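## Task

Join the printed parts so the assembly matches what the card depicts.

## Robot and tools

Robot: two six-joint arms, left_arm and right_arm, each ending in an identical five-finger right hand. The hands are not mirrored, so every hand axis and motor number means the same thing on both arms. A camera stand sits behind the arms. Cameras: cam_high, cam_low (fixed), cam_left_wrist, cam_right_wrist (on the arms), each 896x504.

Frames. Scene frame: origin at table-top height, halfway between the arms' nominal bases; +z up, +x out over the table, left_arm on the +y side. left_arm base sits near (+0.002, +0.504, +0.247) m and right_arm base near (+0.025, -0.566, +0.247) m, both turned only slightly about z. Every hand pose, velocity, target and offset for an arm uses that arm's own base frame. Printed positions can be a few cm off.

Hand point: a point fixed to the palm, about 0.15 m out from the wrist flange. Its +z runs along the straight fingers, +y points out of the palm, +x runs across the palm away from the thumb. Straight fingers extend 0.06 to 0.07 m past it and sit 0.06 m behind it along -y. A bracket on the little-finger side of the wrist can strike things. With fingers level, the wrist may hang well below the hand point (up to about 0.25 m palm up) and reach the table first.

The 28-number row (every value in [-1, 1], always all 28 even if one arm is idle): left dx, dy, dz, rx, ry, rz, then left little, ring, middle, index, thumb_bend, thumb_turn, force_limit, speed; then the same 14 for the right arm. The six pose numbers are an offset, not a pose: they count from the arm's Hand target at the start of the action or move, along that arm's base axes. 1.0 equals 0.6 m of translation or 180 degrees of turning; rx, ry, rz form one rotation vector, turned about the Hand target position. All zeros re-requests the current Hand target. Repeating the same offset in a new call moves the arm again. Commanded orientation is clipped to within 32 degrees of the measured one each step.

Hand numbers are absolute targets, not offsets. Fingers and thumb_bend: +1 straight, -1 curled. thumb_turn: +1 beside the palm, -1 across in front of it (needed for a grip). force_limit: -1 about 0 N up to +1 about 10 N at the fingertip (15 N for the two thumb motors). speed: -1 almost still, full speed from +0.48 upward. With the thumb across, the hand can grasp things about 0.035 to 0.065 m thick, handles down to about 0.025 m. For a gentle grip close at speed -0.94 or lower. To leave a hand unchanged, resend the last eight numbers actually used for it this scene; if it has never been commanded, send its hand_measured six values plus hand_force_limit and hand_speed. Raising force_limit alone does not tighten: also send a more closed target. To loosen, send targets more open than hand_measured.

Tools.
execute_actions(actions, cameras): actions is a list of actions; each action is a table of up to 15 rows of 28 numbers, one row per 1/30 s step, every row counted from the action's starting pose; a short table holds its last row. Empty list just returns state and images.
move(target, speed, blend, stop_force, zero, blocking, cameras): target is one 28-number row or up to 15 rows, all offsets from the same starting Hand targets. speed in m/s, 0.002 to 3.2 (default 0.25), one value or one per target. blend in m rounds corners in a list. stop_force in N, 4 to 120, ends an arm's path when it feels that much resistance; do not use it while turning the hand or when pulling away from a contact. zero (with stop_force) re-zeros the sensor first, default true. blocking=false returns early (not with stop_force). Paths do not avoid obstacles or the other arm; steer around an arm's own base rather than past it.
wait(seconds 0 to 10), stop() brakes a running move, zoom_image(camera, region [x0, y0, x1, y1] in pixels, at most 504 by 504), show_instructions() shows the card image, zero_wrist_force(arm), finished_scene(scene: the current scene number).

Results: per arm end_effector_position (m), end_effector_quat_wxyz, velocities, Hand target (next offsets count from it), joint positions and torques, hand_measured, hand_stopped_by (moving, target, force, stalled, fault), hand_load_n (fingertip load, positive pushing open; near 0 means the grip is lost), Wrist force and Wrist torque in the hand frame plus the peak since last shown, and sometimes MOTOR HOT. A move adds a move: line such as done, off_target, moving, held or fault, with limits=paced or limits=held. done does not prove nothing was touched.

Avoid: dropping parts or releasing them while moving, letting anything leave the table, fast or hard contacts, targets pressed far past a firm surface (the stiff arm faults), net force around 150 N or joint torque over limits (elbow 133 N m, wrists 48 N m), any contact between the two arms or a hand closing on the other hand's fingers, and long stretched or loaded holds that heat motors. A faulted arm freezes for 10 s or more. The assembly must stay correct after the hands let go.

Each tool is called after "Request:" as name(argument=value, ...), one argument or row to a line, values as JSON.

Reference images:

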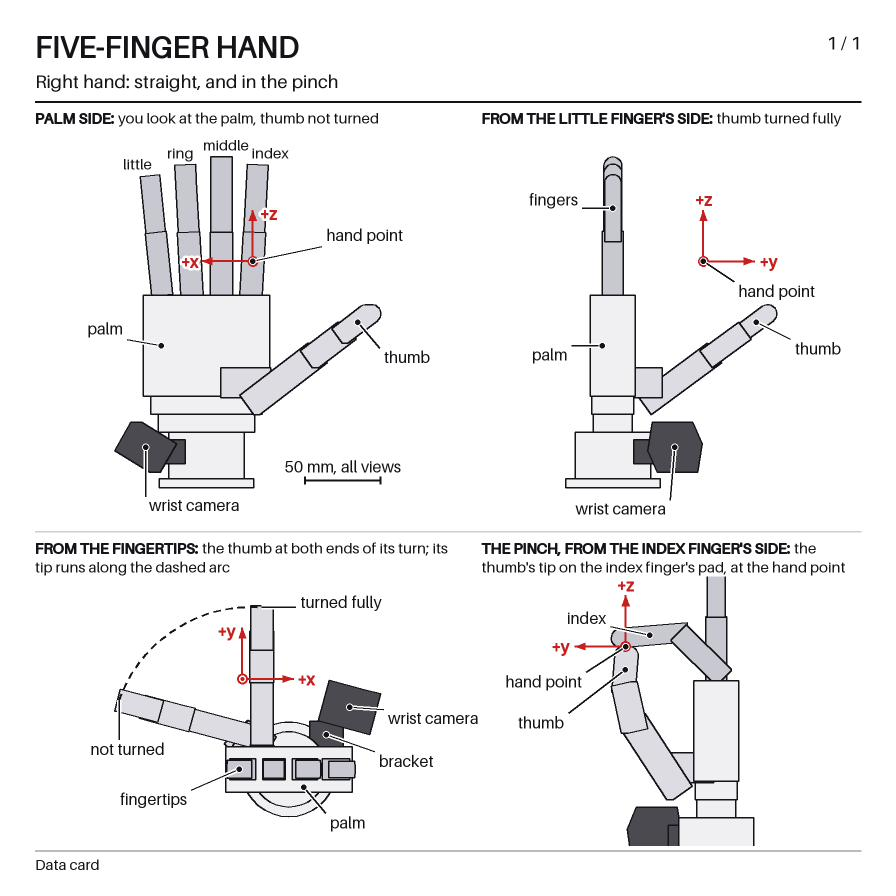

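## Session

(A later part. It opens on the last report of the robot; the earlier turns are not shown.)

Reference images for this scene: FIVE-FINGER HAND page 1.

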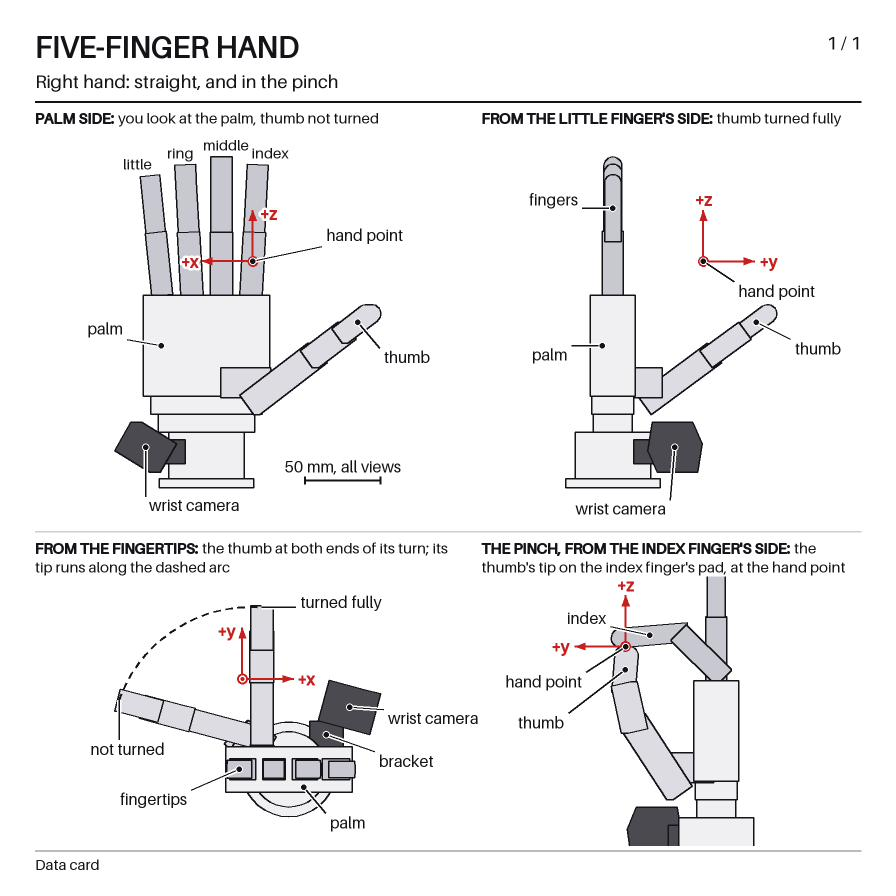

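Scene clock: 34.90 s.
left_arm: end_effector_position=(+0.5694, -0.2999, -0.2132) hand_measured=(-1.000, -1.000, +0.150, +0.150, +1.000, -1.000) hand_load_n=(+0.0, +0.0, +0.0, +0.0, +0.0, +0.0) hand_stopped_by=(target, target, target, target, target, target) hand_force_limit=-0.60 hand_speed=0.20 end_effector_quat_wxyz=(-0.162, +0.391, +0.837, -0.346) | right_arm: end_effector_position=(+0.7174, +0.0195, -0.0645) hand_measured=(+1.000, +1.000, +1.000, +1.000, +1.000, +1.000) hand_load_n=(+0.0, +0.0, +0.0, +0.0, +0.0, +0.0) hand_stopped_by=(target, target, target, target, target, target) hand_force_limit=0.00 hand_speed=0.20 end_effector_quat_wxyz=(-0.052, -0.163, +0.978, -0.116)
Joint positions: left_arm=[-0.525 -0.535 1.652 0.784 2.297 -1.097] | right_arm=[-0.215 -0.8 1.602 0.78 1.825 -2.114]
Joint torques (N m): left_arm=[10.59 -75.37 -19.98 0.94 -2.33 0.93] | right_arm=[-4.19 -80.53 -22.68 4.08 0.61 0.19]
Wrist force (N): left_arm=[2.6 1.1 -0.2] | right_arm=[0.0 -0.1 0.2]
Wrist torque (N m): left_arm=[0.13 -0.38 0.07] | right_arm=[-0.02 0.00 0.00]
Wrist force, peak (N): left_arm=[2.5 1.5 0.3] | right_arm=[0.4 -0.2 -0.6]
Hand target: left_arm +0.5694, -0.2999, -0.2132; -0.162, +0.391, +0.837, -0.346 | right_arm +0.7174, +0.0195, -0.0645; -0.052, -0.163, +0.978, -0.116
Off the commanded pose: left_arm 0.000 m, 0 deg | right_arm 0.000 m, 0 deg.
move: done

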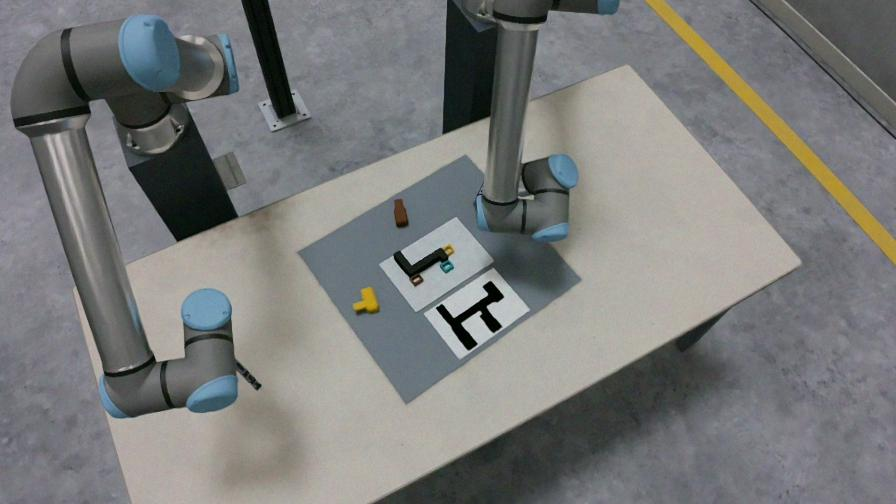

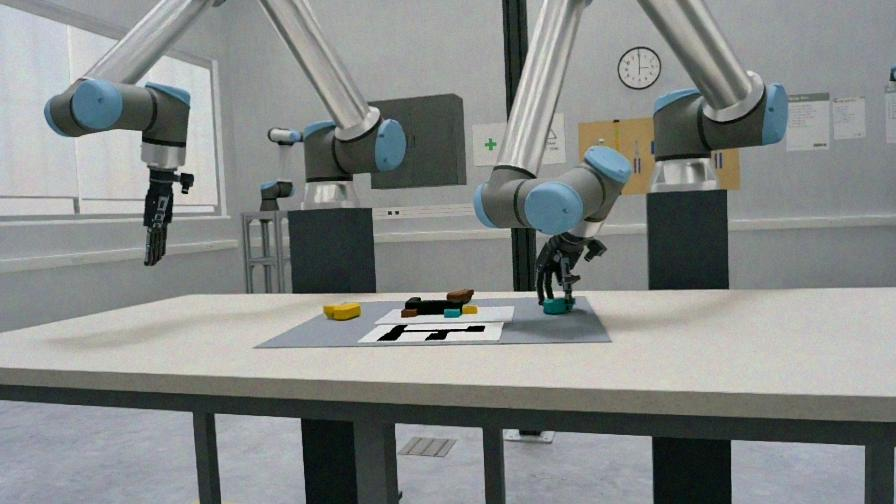

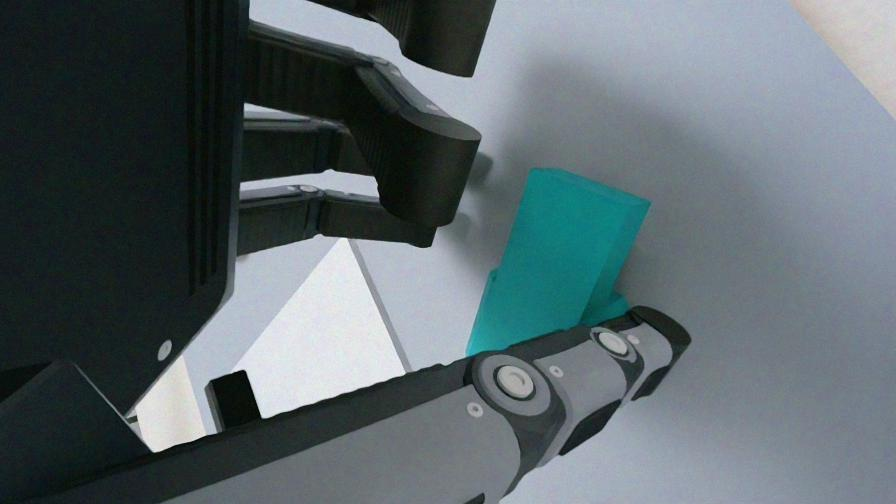

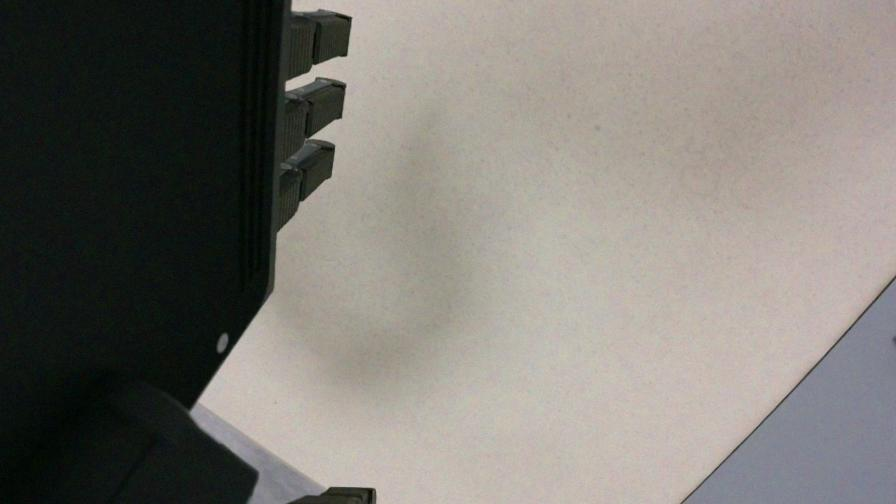

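Request:
move(
  target=[0.0107,-0.0128,0,0,0,0,-1,-1,0.15,0.15,1,-1,-0.6,0.2, 0,0,0,0,0,0,1,1,1,1,1,1,0,0.2],
  speed=0.05,
  cameras=[],
)

Request:
move(
  target=[0,0,0,0,0,0,-1,-1,0.15,0.15,0.1,-1,-0.7,-0.85, 0,0,0,0,0,0,1,1,1,1,1,1,0,0.2],
)

Request:
zoom_image(
  camera="cam_low",
  region=[500, 220, 620, 340],
)

Request:
zoom_image(
  camera="cam_left_wrist",
  region=[400, 0, 800, 400],
)

Scene clock: 36.13 s.
left_arm: end_effector_position=(+0.5757, -0.3074, -0.2132) hand_measured=(-1.000, -1.000, +0.150, +0.150, +1.000, -1.000) hand_load_n=(+0.0, +0.0, +0.0, +0.0, +0.0, +0.0) hand_stopped_by=(target, target, target, target, target, target) hand_force_limit=-0.60 hand_speed=0.20 end_effector_quat_wxyz=(-0.162, +0.391, +0.837, -0.346) | right_arm: end_effector_position=(+0.7174, +0.0195, -0.0645) hand_measured=(+1.000, +1.000, +1.000, +1.000, +1.000, +1.000) hand_load_n=(+0.0, +0.0, +0.0, +0.0, -0.5, +0.0) hand_stopped_by=(target, target, target, target, target, target) hand_force_limit=0.00 hand_speed=0.20 end_effector_quat_wxyz=(-0.052, -0.163, +0.978, -0.116)
Joint positions: left_arm=[-0.53 -0.53 1.633 0.793 2.299 -1.103] | right_arm=[-0.215 -0.8 1.602 0.78 1.825 -2.114]
Joint torques (N m): left_arm=[-10.8 -76.77 -19.56 6.69 5.12 -2.73] | right_arm=[-2.31 -82.7 -21.51 4.41 0.92 0.01]
Wrist force (N): left_arm=[2.4 1.1 0.3] | right_arm=[0.5 -0.4 -0.3]
Wrist torque (N m): left_arm=[0.09 -0.36 0.22] | right_arm=[-0.05 -0.06 0.01]
Wrist force, peak (N): left_arm=[2.4 1.6 0.4] | right_arm=[0.4 0.2 -0.8]
Hand target: left_arm +0.5758, -0.3075, -0.2132; -0.162, +0.391, +0.837, -0.346 | right_arm +0.7174, +0.0195, -0.0645; -0.052, -0.163, +0.978, -0.116
Off the commanded pose: left_arm 0.000 m, 0 deg | right_arm 0.000 m, 0 deg.
move: done
No camera images: "cameras" was empty.

Scene clock: 39.50 s.
left_arm: end_effector_position=(+0.5758, -0.3075, -0.2132) hand_measured=(-1.000, -1.000, +0.150, +0.150, +0.336, -1.000) hand_load_n=(+0.0, +0.0, +3.0, +0.0, +2.0, +0.5) hand_stopped_by=(target, target, target, target, force, target) hand_force_limit=-0.70 hand_speed=-0.85 end_effector_quat_wxyz=(-0.162, +0.391, +0.837, -0.346) | right_arm: end_effector_position=(+0.7174, +0.0195, -0.0645) hand_measured=(+1.000, +1.000, +1.000, +1.000, +1.000, +1.000) hand_load_n=(+0.0, +0.0, +0.0, +0.0, +0.0, +0.0) hand_stopped_by=(target, target, target, target, target, target) hand_force_limit=0.00 hand_speed=0.20 end_effector_quat_wxyz=(-0.052, -0.163, +0.978, -0.116)
Joint positions: left_arm=[-0.531 -0.53 1.633 0.793 2.299 -1.103] | right_arm=[-0.215 -0.8 1.602 0.78 1.825 -2.114]
Joint torques (N m): left_arm=[-9.88 -75.01 -19.77 6.82 4.85 -3.01] | right_arm=[-4.12 -83.77 -21.54 4.06 0.61 0.51]
Wrist force (N): left_arm=[2.6 0.6 -0.8] | right_arm=[0.1 0.2 -0.2]
Wrist torque (N m): left_arm=[0.14 -0.37 0.23] | right_arm=[0.04 -0.01 0.02]
Wrist force, peak (N): left_arm=[2.7 1.5 0.3] | right_arm=[-0.2 -0.2 -0.8]
Hand target: left_arm +0.5758, -0.3075, -0.2132; -0.162, +0.391, +0.837, -0.346 | right_arm +0.7174, +0.0195, -0.0645; -0.052, -0.163, +0.978, -0.116
Off the commanded pose: left_arm 0.000 m, 0 deg | right_arm 0.000 m, 0 deg.
move: done

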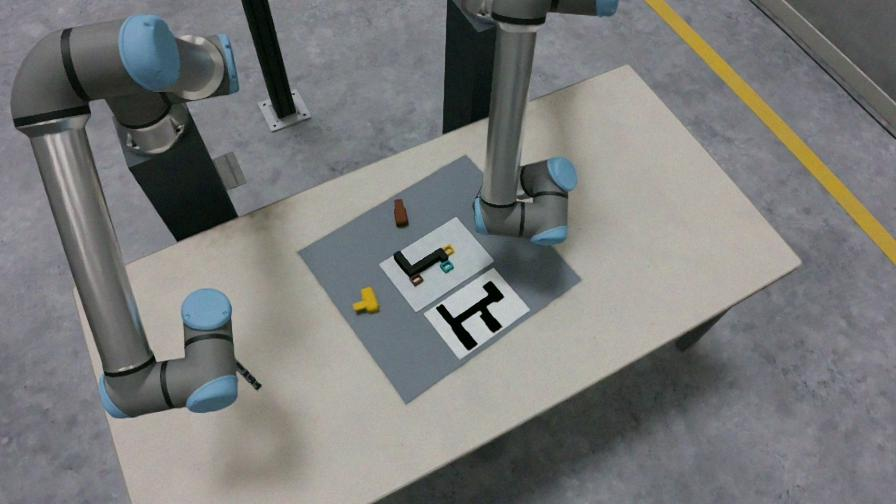

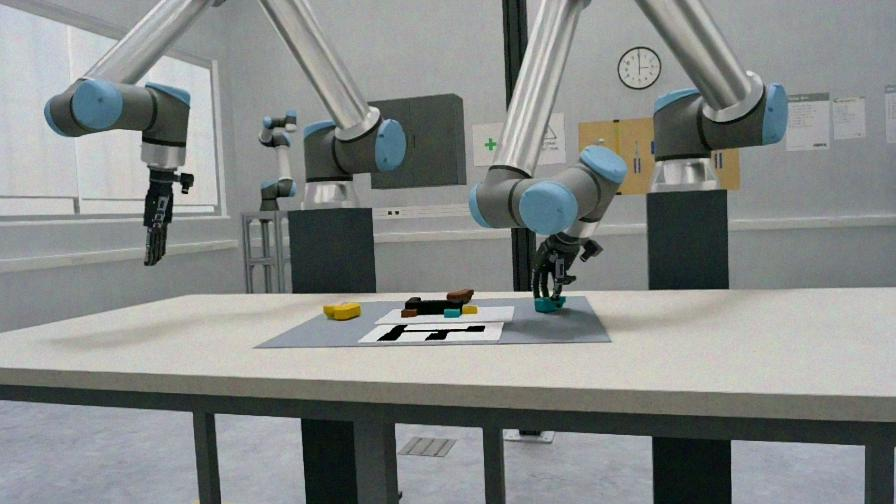

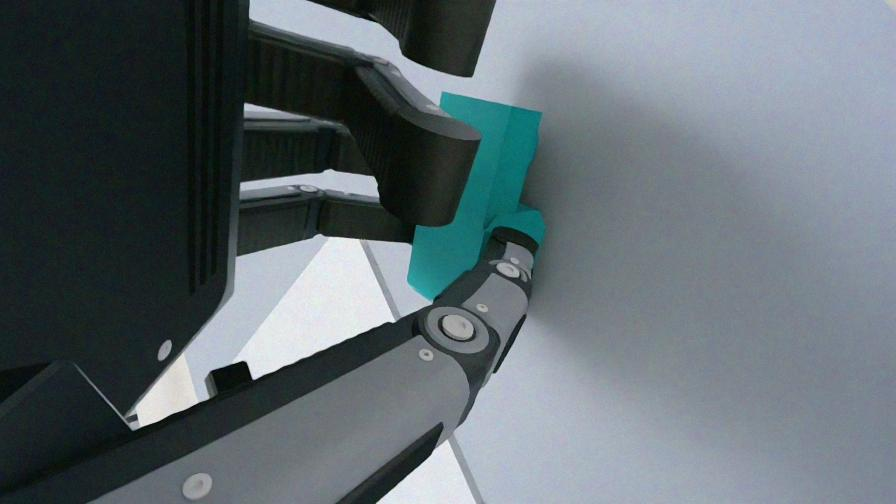

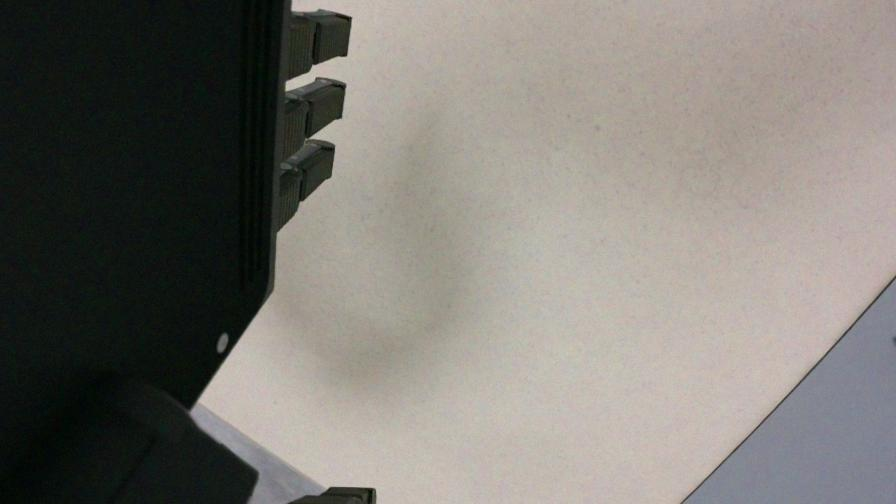

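Scaled by 4.200.

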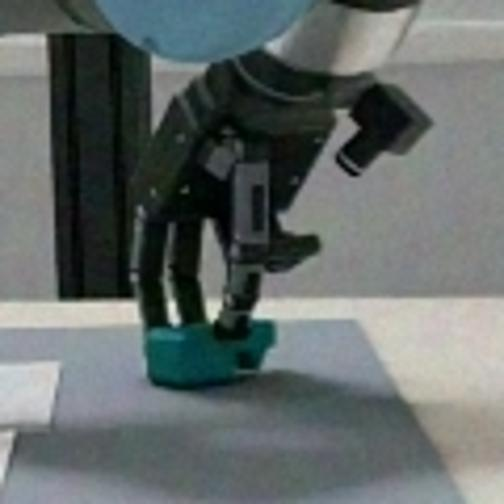

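Scaled by 1.260.

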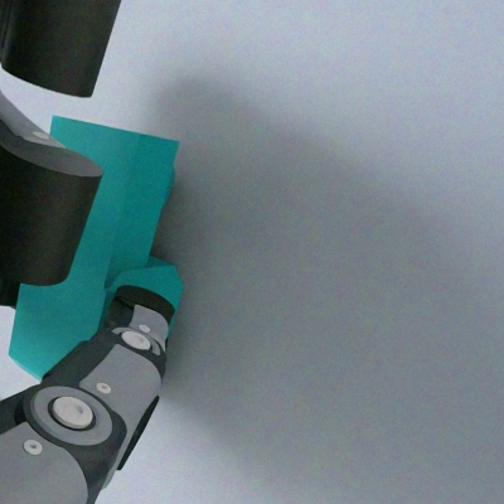

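Request:
move(
  target=[0,0,0,0,0,0,-1,-1,0.15,0.05,-0.1,-1,-0.3,-0.85, 0,0,0,0,0,0,1,1,1,1,1,1,0,0.2],
  cameras=[],
)

Request:
move(
  target=[0,0,0.1,0,0,0,-1,-1,0.15,0.05,-0.1,-1,-0.3,-0.85, 0,0,0,0,0,0,1,1,1,1,1,1,0,0.2],
  speed=0.06,
)

Request:
zoom_image(
  camera="cam_low",
  region=[500, 200, 620, 320],
)

Request:
zoom_image(
  camera="cam_left_wrist",
  region=[400, 0, 800, 400],
)

Scene clock: 40.23 s.
left_arm: end_effector_position=(+0.5758, -0.3075, -0.2132) hand_measured=(-1.000, -1.000, +0.150, +0.124, +0.326, -1.000) hand_load_n=(+0.0, +0.0, +3.0, +4.5, +6.0, +0.0) hand_stopped_by=(target, target, target, force, force, target) hand_force_limit=-0.30 hand_speed=-0.85 end_effector_quat_wxyz=(-0.162, +0.391, +0.837, -0.346) | right_arm: end_effector_position=(+0.7174, +0.0195, -0.0645) hand_measured=(+1.000, +1.000, +1.000, +1.000, +1.000, +1.000) hand_load_n=(+0.0, +0.0, +0.0, -0.5, -0.5, +0.0) hand_stopped_by=(target, target, target, target, target, target) hand_force_limit=0.00 hand_speed=0.20 end_effector_quat_wxyz=(-0.052, -0.163, +0.978, -0.116)
Joint positions: left_arm=[-0.531 -0.53 1.633 0.793 2.299 -1.103] | right_arm=[-0.215 -0.8 1.602 0.78 1.825 -2.114]
Joint torques (N m): left_arm=[-9.88 -76.28 -19.22 6.29 4.49 -2.98] | right_arm=[-1.87 -80.33 -22.78 4.33 0.57 0.22]
Wrist force (N): left_arm=[2.2 1.3 0.0] | right_arm=[0.2 0.0 -0.3]
Wrist torque (N m): left_arm=[0.13 -0.32 0.22] | right_arm=[0.02 -0.03 0.01]
Wrist force, peak (N): left_arm=[2.4 1.5 -0.3] | right_arm=[0.4 -0.3 -0.7]
Hand target: left_arm +0.5758, -0.3075, -0.2132; -0.162, +0.391, +0.837, -0.346 | right_arm +0.7174, +0.0195, -0.0645; -0.052, -0.163, +0.978, -0.116
Off the commanded pose: left_arm 0.000 m, 0 deg | right_arm 0.000 m, 0 deg.
move: done
No camera images: "cameras" was empty.

Scene clock: 41.70 s.
left_arm: end_effector_position=(+0.5758, -0.3075, -0.1535) hand_measured=(-1.000, -1.000, +0.150, +0.124, +0.326, -1.000) hand_load_n=(+0.0, +0.0, +2.5, +4.5, +6.0, +0.0) hand_stopped_by=(target, target, target, force, force, target) hand_force_limit=-0.30 hand_speed=-0.85 end_effector_quat_wxyz=(-0.162, +0.391, +0.837, -0.346) | right_arm: end_effector_position=(+0.7174, +0.0195, -0.0645) hand_measured=(+1.000, +1.000, +1.000, +1.000, +1.000, +1.000) hand_load_n=(+0.0, +0.0, +0.0, -0.5, +0.0, +0.0) hand_stopped_by=(target, target, target, target, target, target) hand_force_limit=0.00 hand_speed=0.20 end_effector_quat_wxyz=(-0.052, -0.163, +0.978, -0.116)
Joint positions: left_arm=[-0.531 -0.616 1.662 0.85 2.299 -1.103] | right_arm=[-0.215 -0.8 1.602 0.78 1.825 -2.114]
Joint torques (N m): left_arm=[-8.23 -102.69 -8.36 6.77 4.73 -1.83] | right_arm=[-1.51 -80.88 -22.18 4.09 0.3 0.24]
Wrist force (N): left_arm=[2.4 1.6 0.3] | right_arm=[0.0 0.2 -0.3]
Wrist torque (N m): left_arm=[0.15 -0.33 0.20] | right_arm=[0.05 0.01 0.01]
Wrist force, peak (N): left_arm=[2.8 1.6 0.2] | right_arm=[0.7 0.0 -0.2]
Hand target: left_arm +0.5758, -0.3075, -0.1532; -0.162, +0.391, +0.837, -0.346 | right_arm +0.7174, +0.0195, -0.0645; -0.052, -0.163, +0.978, -0.116
Off the commanded pose: left_arm 0.000 m, 0 deg | right_arm 0.000 m, 0 deg.
move: done

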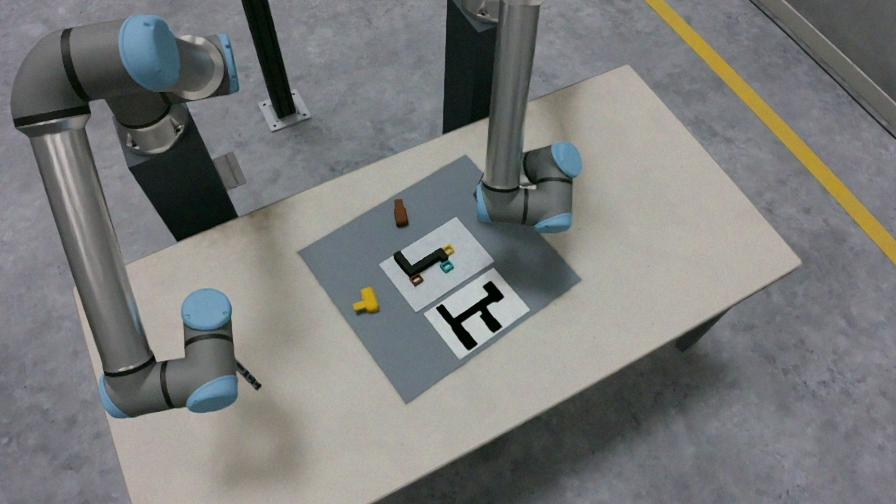

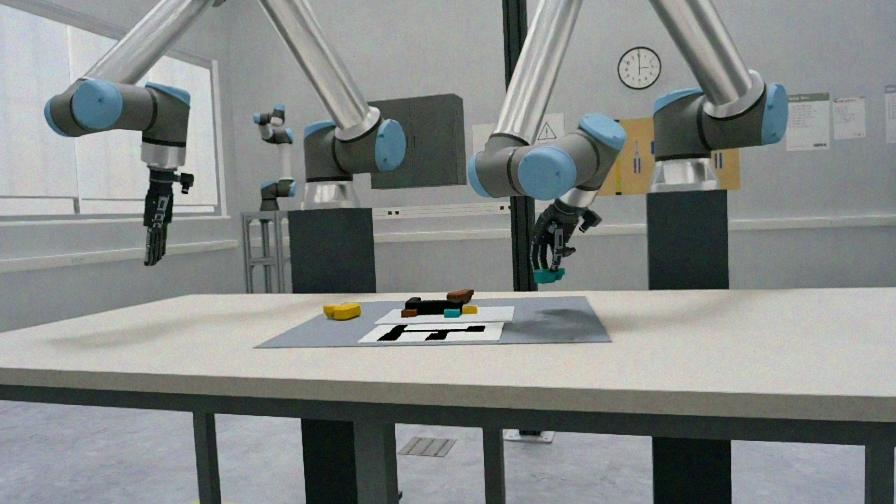

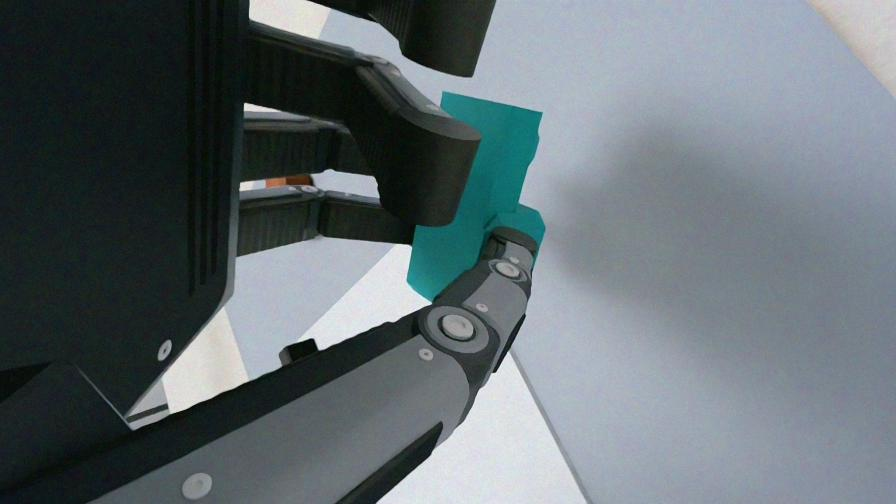

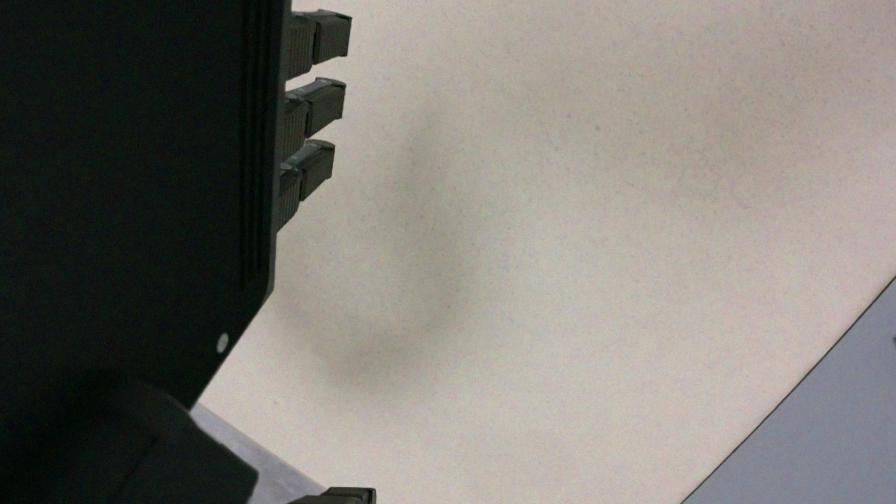

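Scaled by 4.200.

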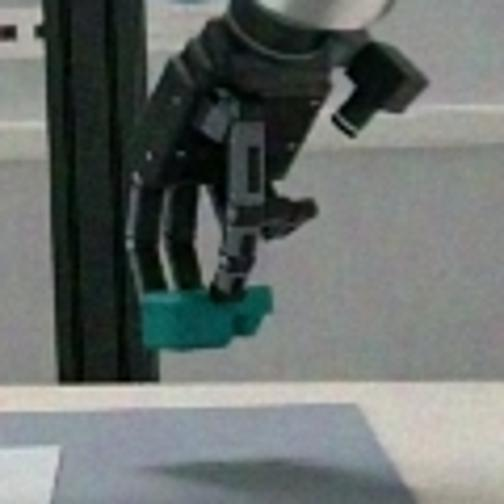

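Scaled by 1.260.

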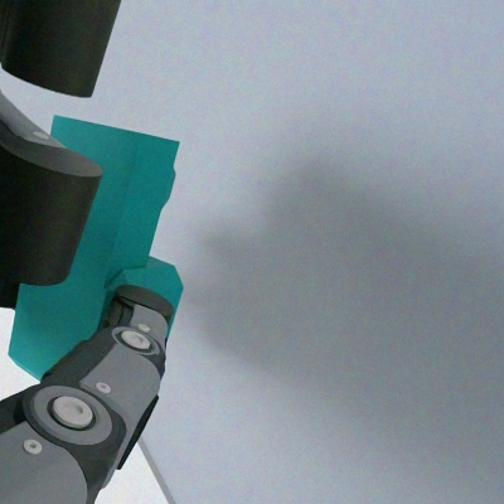

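Request:
move(
  target=[0.207,-0.296,0.039,0,0,0.356,-1,-1,0.15,0.05,-0.1,-1,-0.3,-0.85, 0,0,0,0,0,0,1,1,1,1,1,1,0,0.2],
  speed=0.2,
)

Request:
zoom_image(
  camera="cam_low",
  region=[380, 200, 540, 340],
)

Request:
zoom_image(
  camera="cam_left_wrist",
  region=[300, 0, 700, 400],
)

Request:
zoom_image(
  camera="cam_high",
  region=[370, 170, 540, 340],
)

Scene clock: 45.60 s.
left_arm: end_effector_position=(+0.7000, -0.4851, -0.1298) hand_measured=(-1.000, -1.000, +0.150, +0.124, +0.326, -1.000) hand_load_n=(+0.0, +0.0, +2.5, +4.5, +6.0, +0.0) hand_stopped_by=(target, target, target, force, force, target) hand_force_limit=-0.30 hand_speed=-0.85 end_effector_quat_wxyz=(+0.046, -0.113, +0.917, -0.380) | right_arm: end_effector_position=(+0.7174, +0.0195, -0.0645) hand_measured=(+1.000, +1.000, +1.000, +1.000, +1.000, +1.000) hand_load_n=(+0.0, +0.0, +0.0, +0.0, +0.0, +0.0) hand_stopped_by=(target, target, target, target, target, target) hand_force_limit=0.00 hand_speed=0.20 end_effector_quat_wxyz=(-0.052, -0.163, +0.978, -0.116)
Joint positions: left_arm=[-0.747 -0.793 1.669 -0.001 1.969 -2.709] | right_arm=[-0.215 -0.8 1.602 0.78 1.825 -2.114]
Joint torques (N m): left_arm=[-8.16 -104.02 -30.12 -1.72 -3.66 -2.39] | right_arm=[-2.92 -82.6 -22.58 4.7 0.82 0.12]
Wrist force (N): left_arm=[2.3 1.7 0.1] | right_arm=[0.0 0.2 -0.5]
Wrist torque (N m): left_arm=[0.20 -0.36 0.21] | right_arm=[0.06 0.01 0.01]
Wrist force, peak (N): left_arm=[2.9 1.7 0.3] | right_arm=[0.7 -0.4 -0.8]
Hand target: left_arm +0.7000, -0.4851, -0.1298; +0.046, -0.113, +0.917, -0.380 | right_arm +0.7174, +0.0195, -0.0645; -0.052, -0.163, +0.978, -0.116
Off the commanded pose: left_arm 0.000 m, 0 deg | right_arm 0.000 m, 0 deg.
move: done

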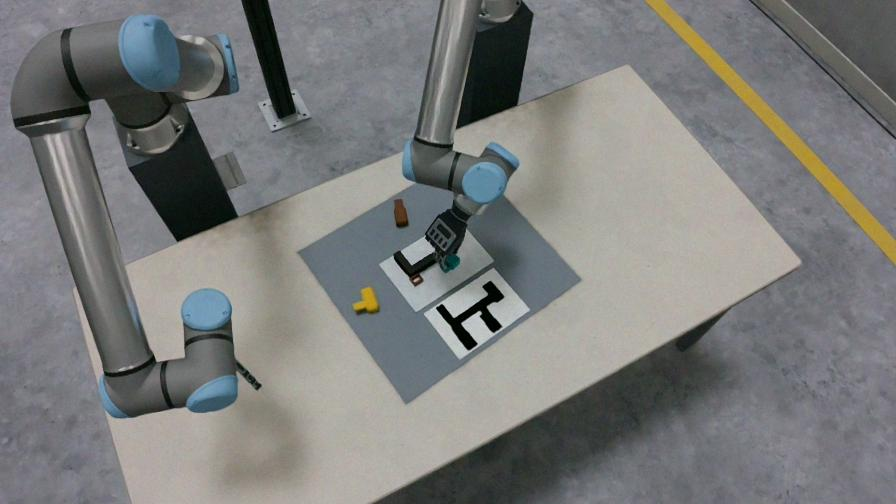

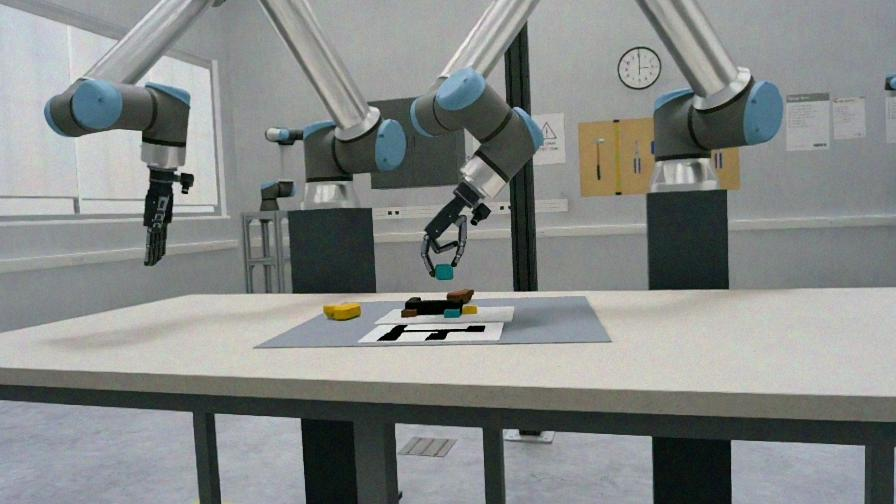

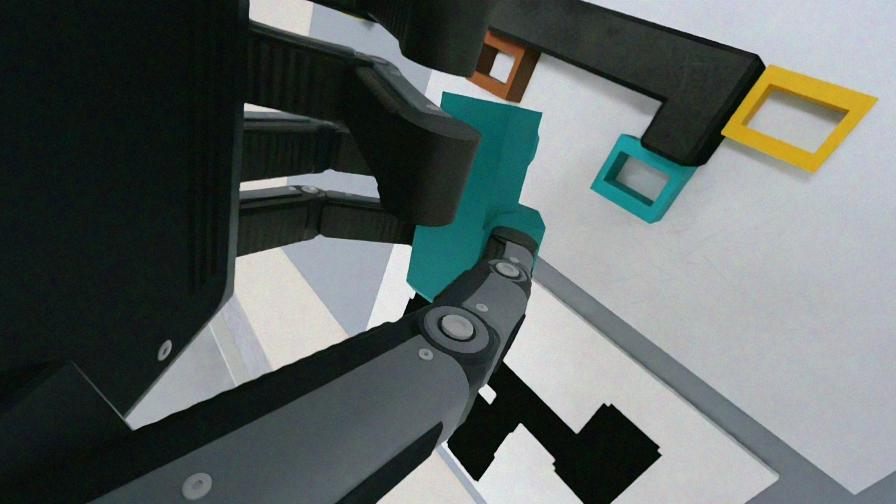

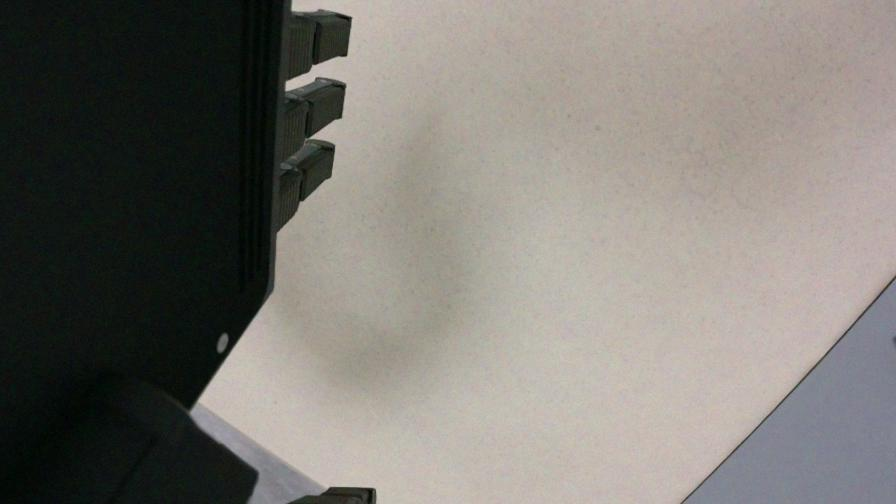

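Scaled by 3.150.

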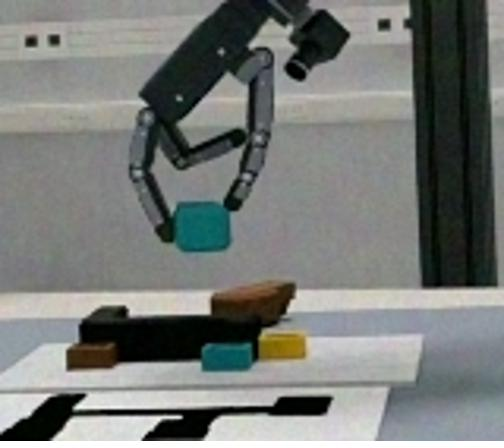

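Scaled by 1.260.

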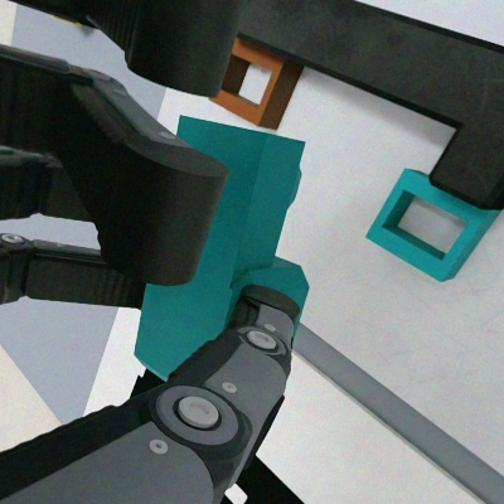

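Scaled by 2.965.

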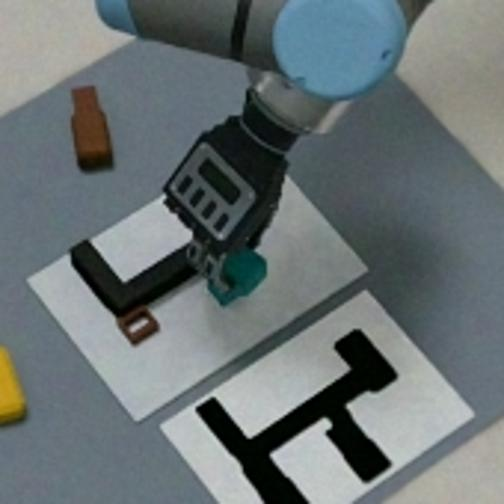

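Request:
move(
  target=[0.043,0.026,-0.058,0,0,-0.05,-1,-1,0.15,0.05,-0.1,-1,-0.3,-0.85, 0,0,0,0,0,0,1,1,1,1,1,1,0,0.2],
  speed=0.1,
)

Request:
zoom_image(
  camera="cam_low",
  region=[390, 230, 510, 330],
)

Request:
zoom_image(
  camera="cam_left_wrist",
  region=[380, 0, 780, 400],
)

Request:
zoom_image(
  camera="cam_high",
  region=[370, 190, 520, 340],
)

Scene clock: 48.07 s.
left_arm: end_effector_position=(+0.7257, -0.4696, -0.1645) hand_measured=(-1.000, -1.000, +0.150, +0.124, +0.326, -1.000) hand_load_n=(+0.0, +0.0, +2.5, +4.5, +6.0, +0.0) hand_stopped_by=(target, target, target, force, force, target) hand_force_limit=-0.30 hand_speed=-0.85 end_effector_quat_wxyz=(+0.016, -0.041, +0.923, -0.382) | right_arm: end_effector_position=(+0.7174, +0.0195, -0.0645) hand_measured=(+1.000, +1.000, +1.000, +1.000, +1.000, +1.000) hand_load_n=(+0.0, +0.0, +0.0, +0.0, +0.0, +0.0) hand_stopped_by=(target, target, target, target, target, target) hand_force_limit=0.00 hand_speed=0.20 end_effector_quat_wxyz=(-0.052, -0.163, +0.978, -0.116)
Joint positions: left_arm=[-0.678 -0.698 1.575 0.088 2.106 -2.509] | right_arm=[-0.215 -0.8 1.602 0.78 1.825 -2.114]
Joint torques (N m): left_arm=[12.44 -78.18 -29.55 4.77 4.58 1.43] | right_arm=[-2.38 -84.04 -22.15 4.53 0.29 -0.44]
Wrist force (N): left_arm=[2.1 1.9 -0.2] | right_arm=[0.0 -0.2 -0.6]
Wrist torque (N m): left_arm=[0.20 -0.32 0.05] | right_arm=[0.00 0.02 0.00]
Wrist force, peak (N): left_arm=[2.8 1.5 0.1] | right_arm=[0.5 -0.3 -0.7]
Hand target: left_arm +0.7258, -0.4695, -0.1646; +0.016, -0.041, +0.923, -0.382 | right_arm +0.7174, +0.0195, -0.0645; -0.052, -0.163, +0.978, -0.116
Off the commanded pose: left_arm 0.000 m, 0 deg | right_arm 0.000 m, 0 deg.
move: done

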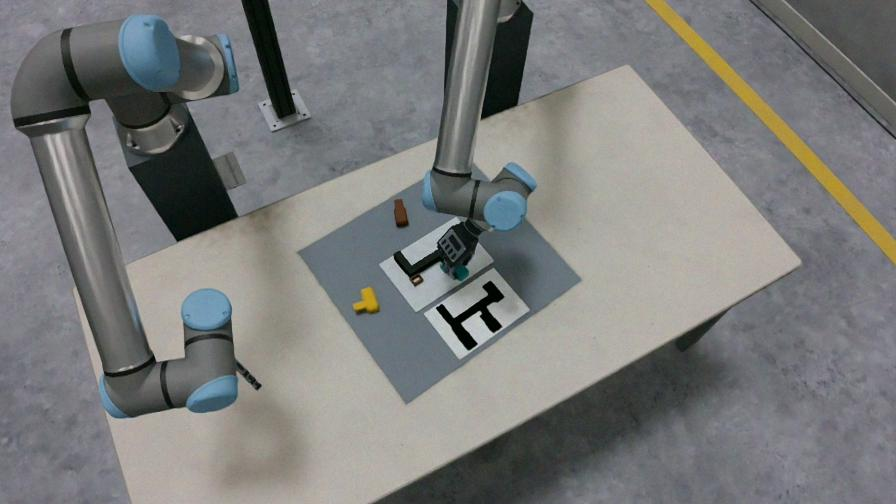

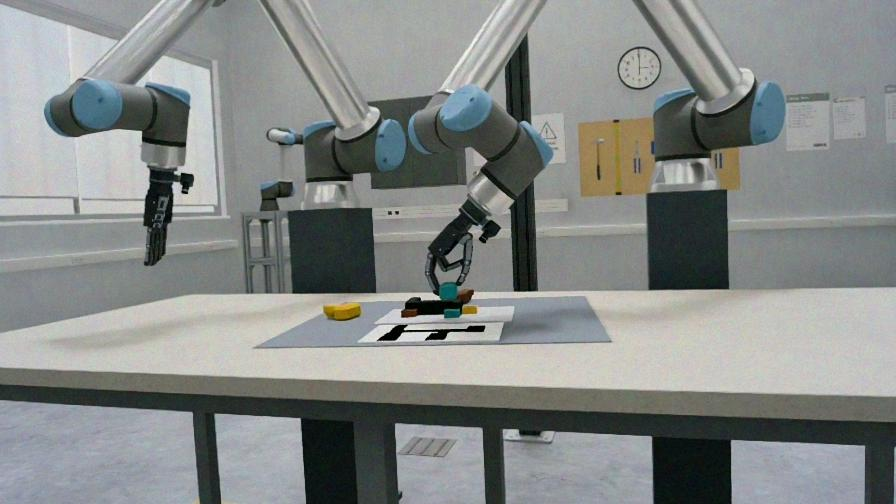

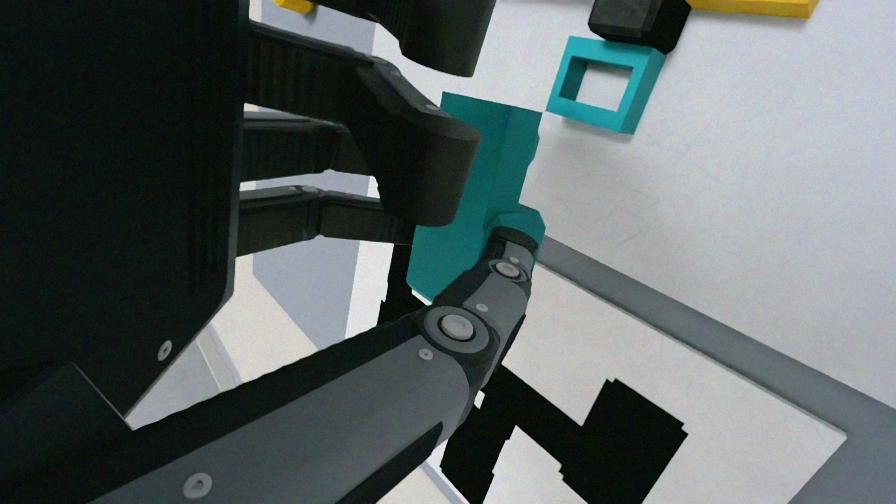

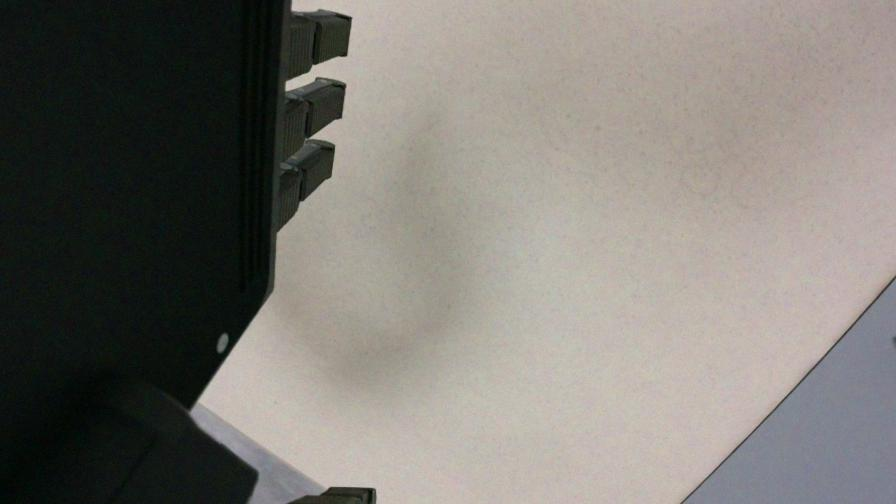

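Scaled by 4.200.

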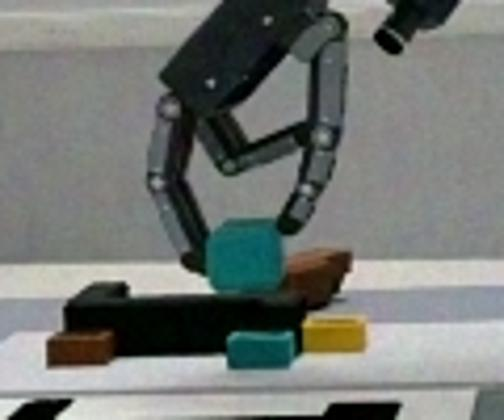

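Scaled by 1.260.

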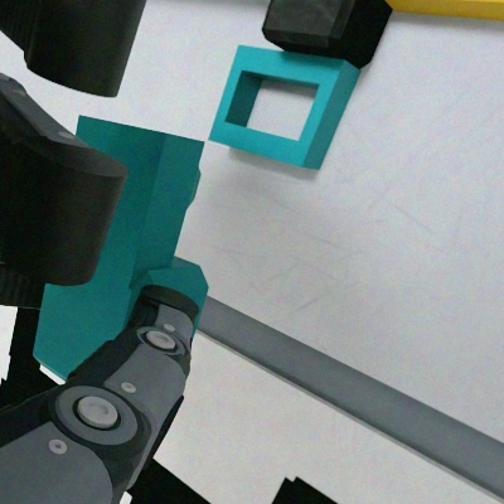

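Scaled by 3.360.

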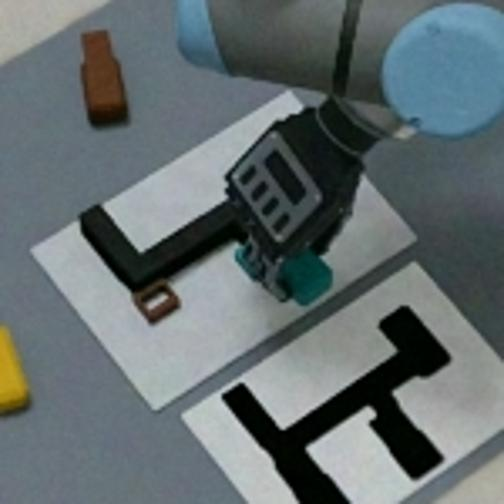

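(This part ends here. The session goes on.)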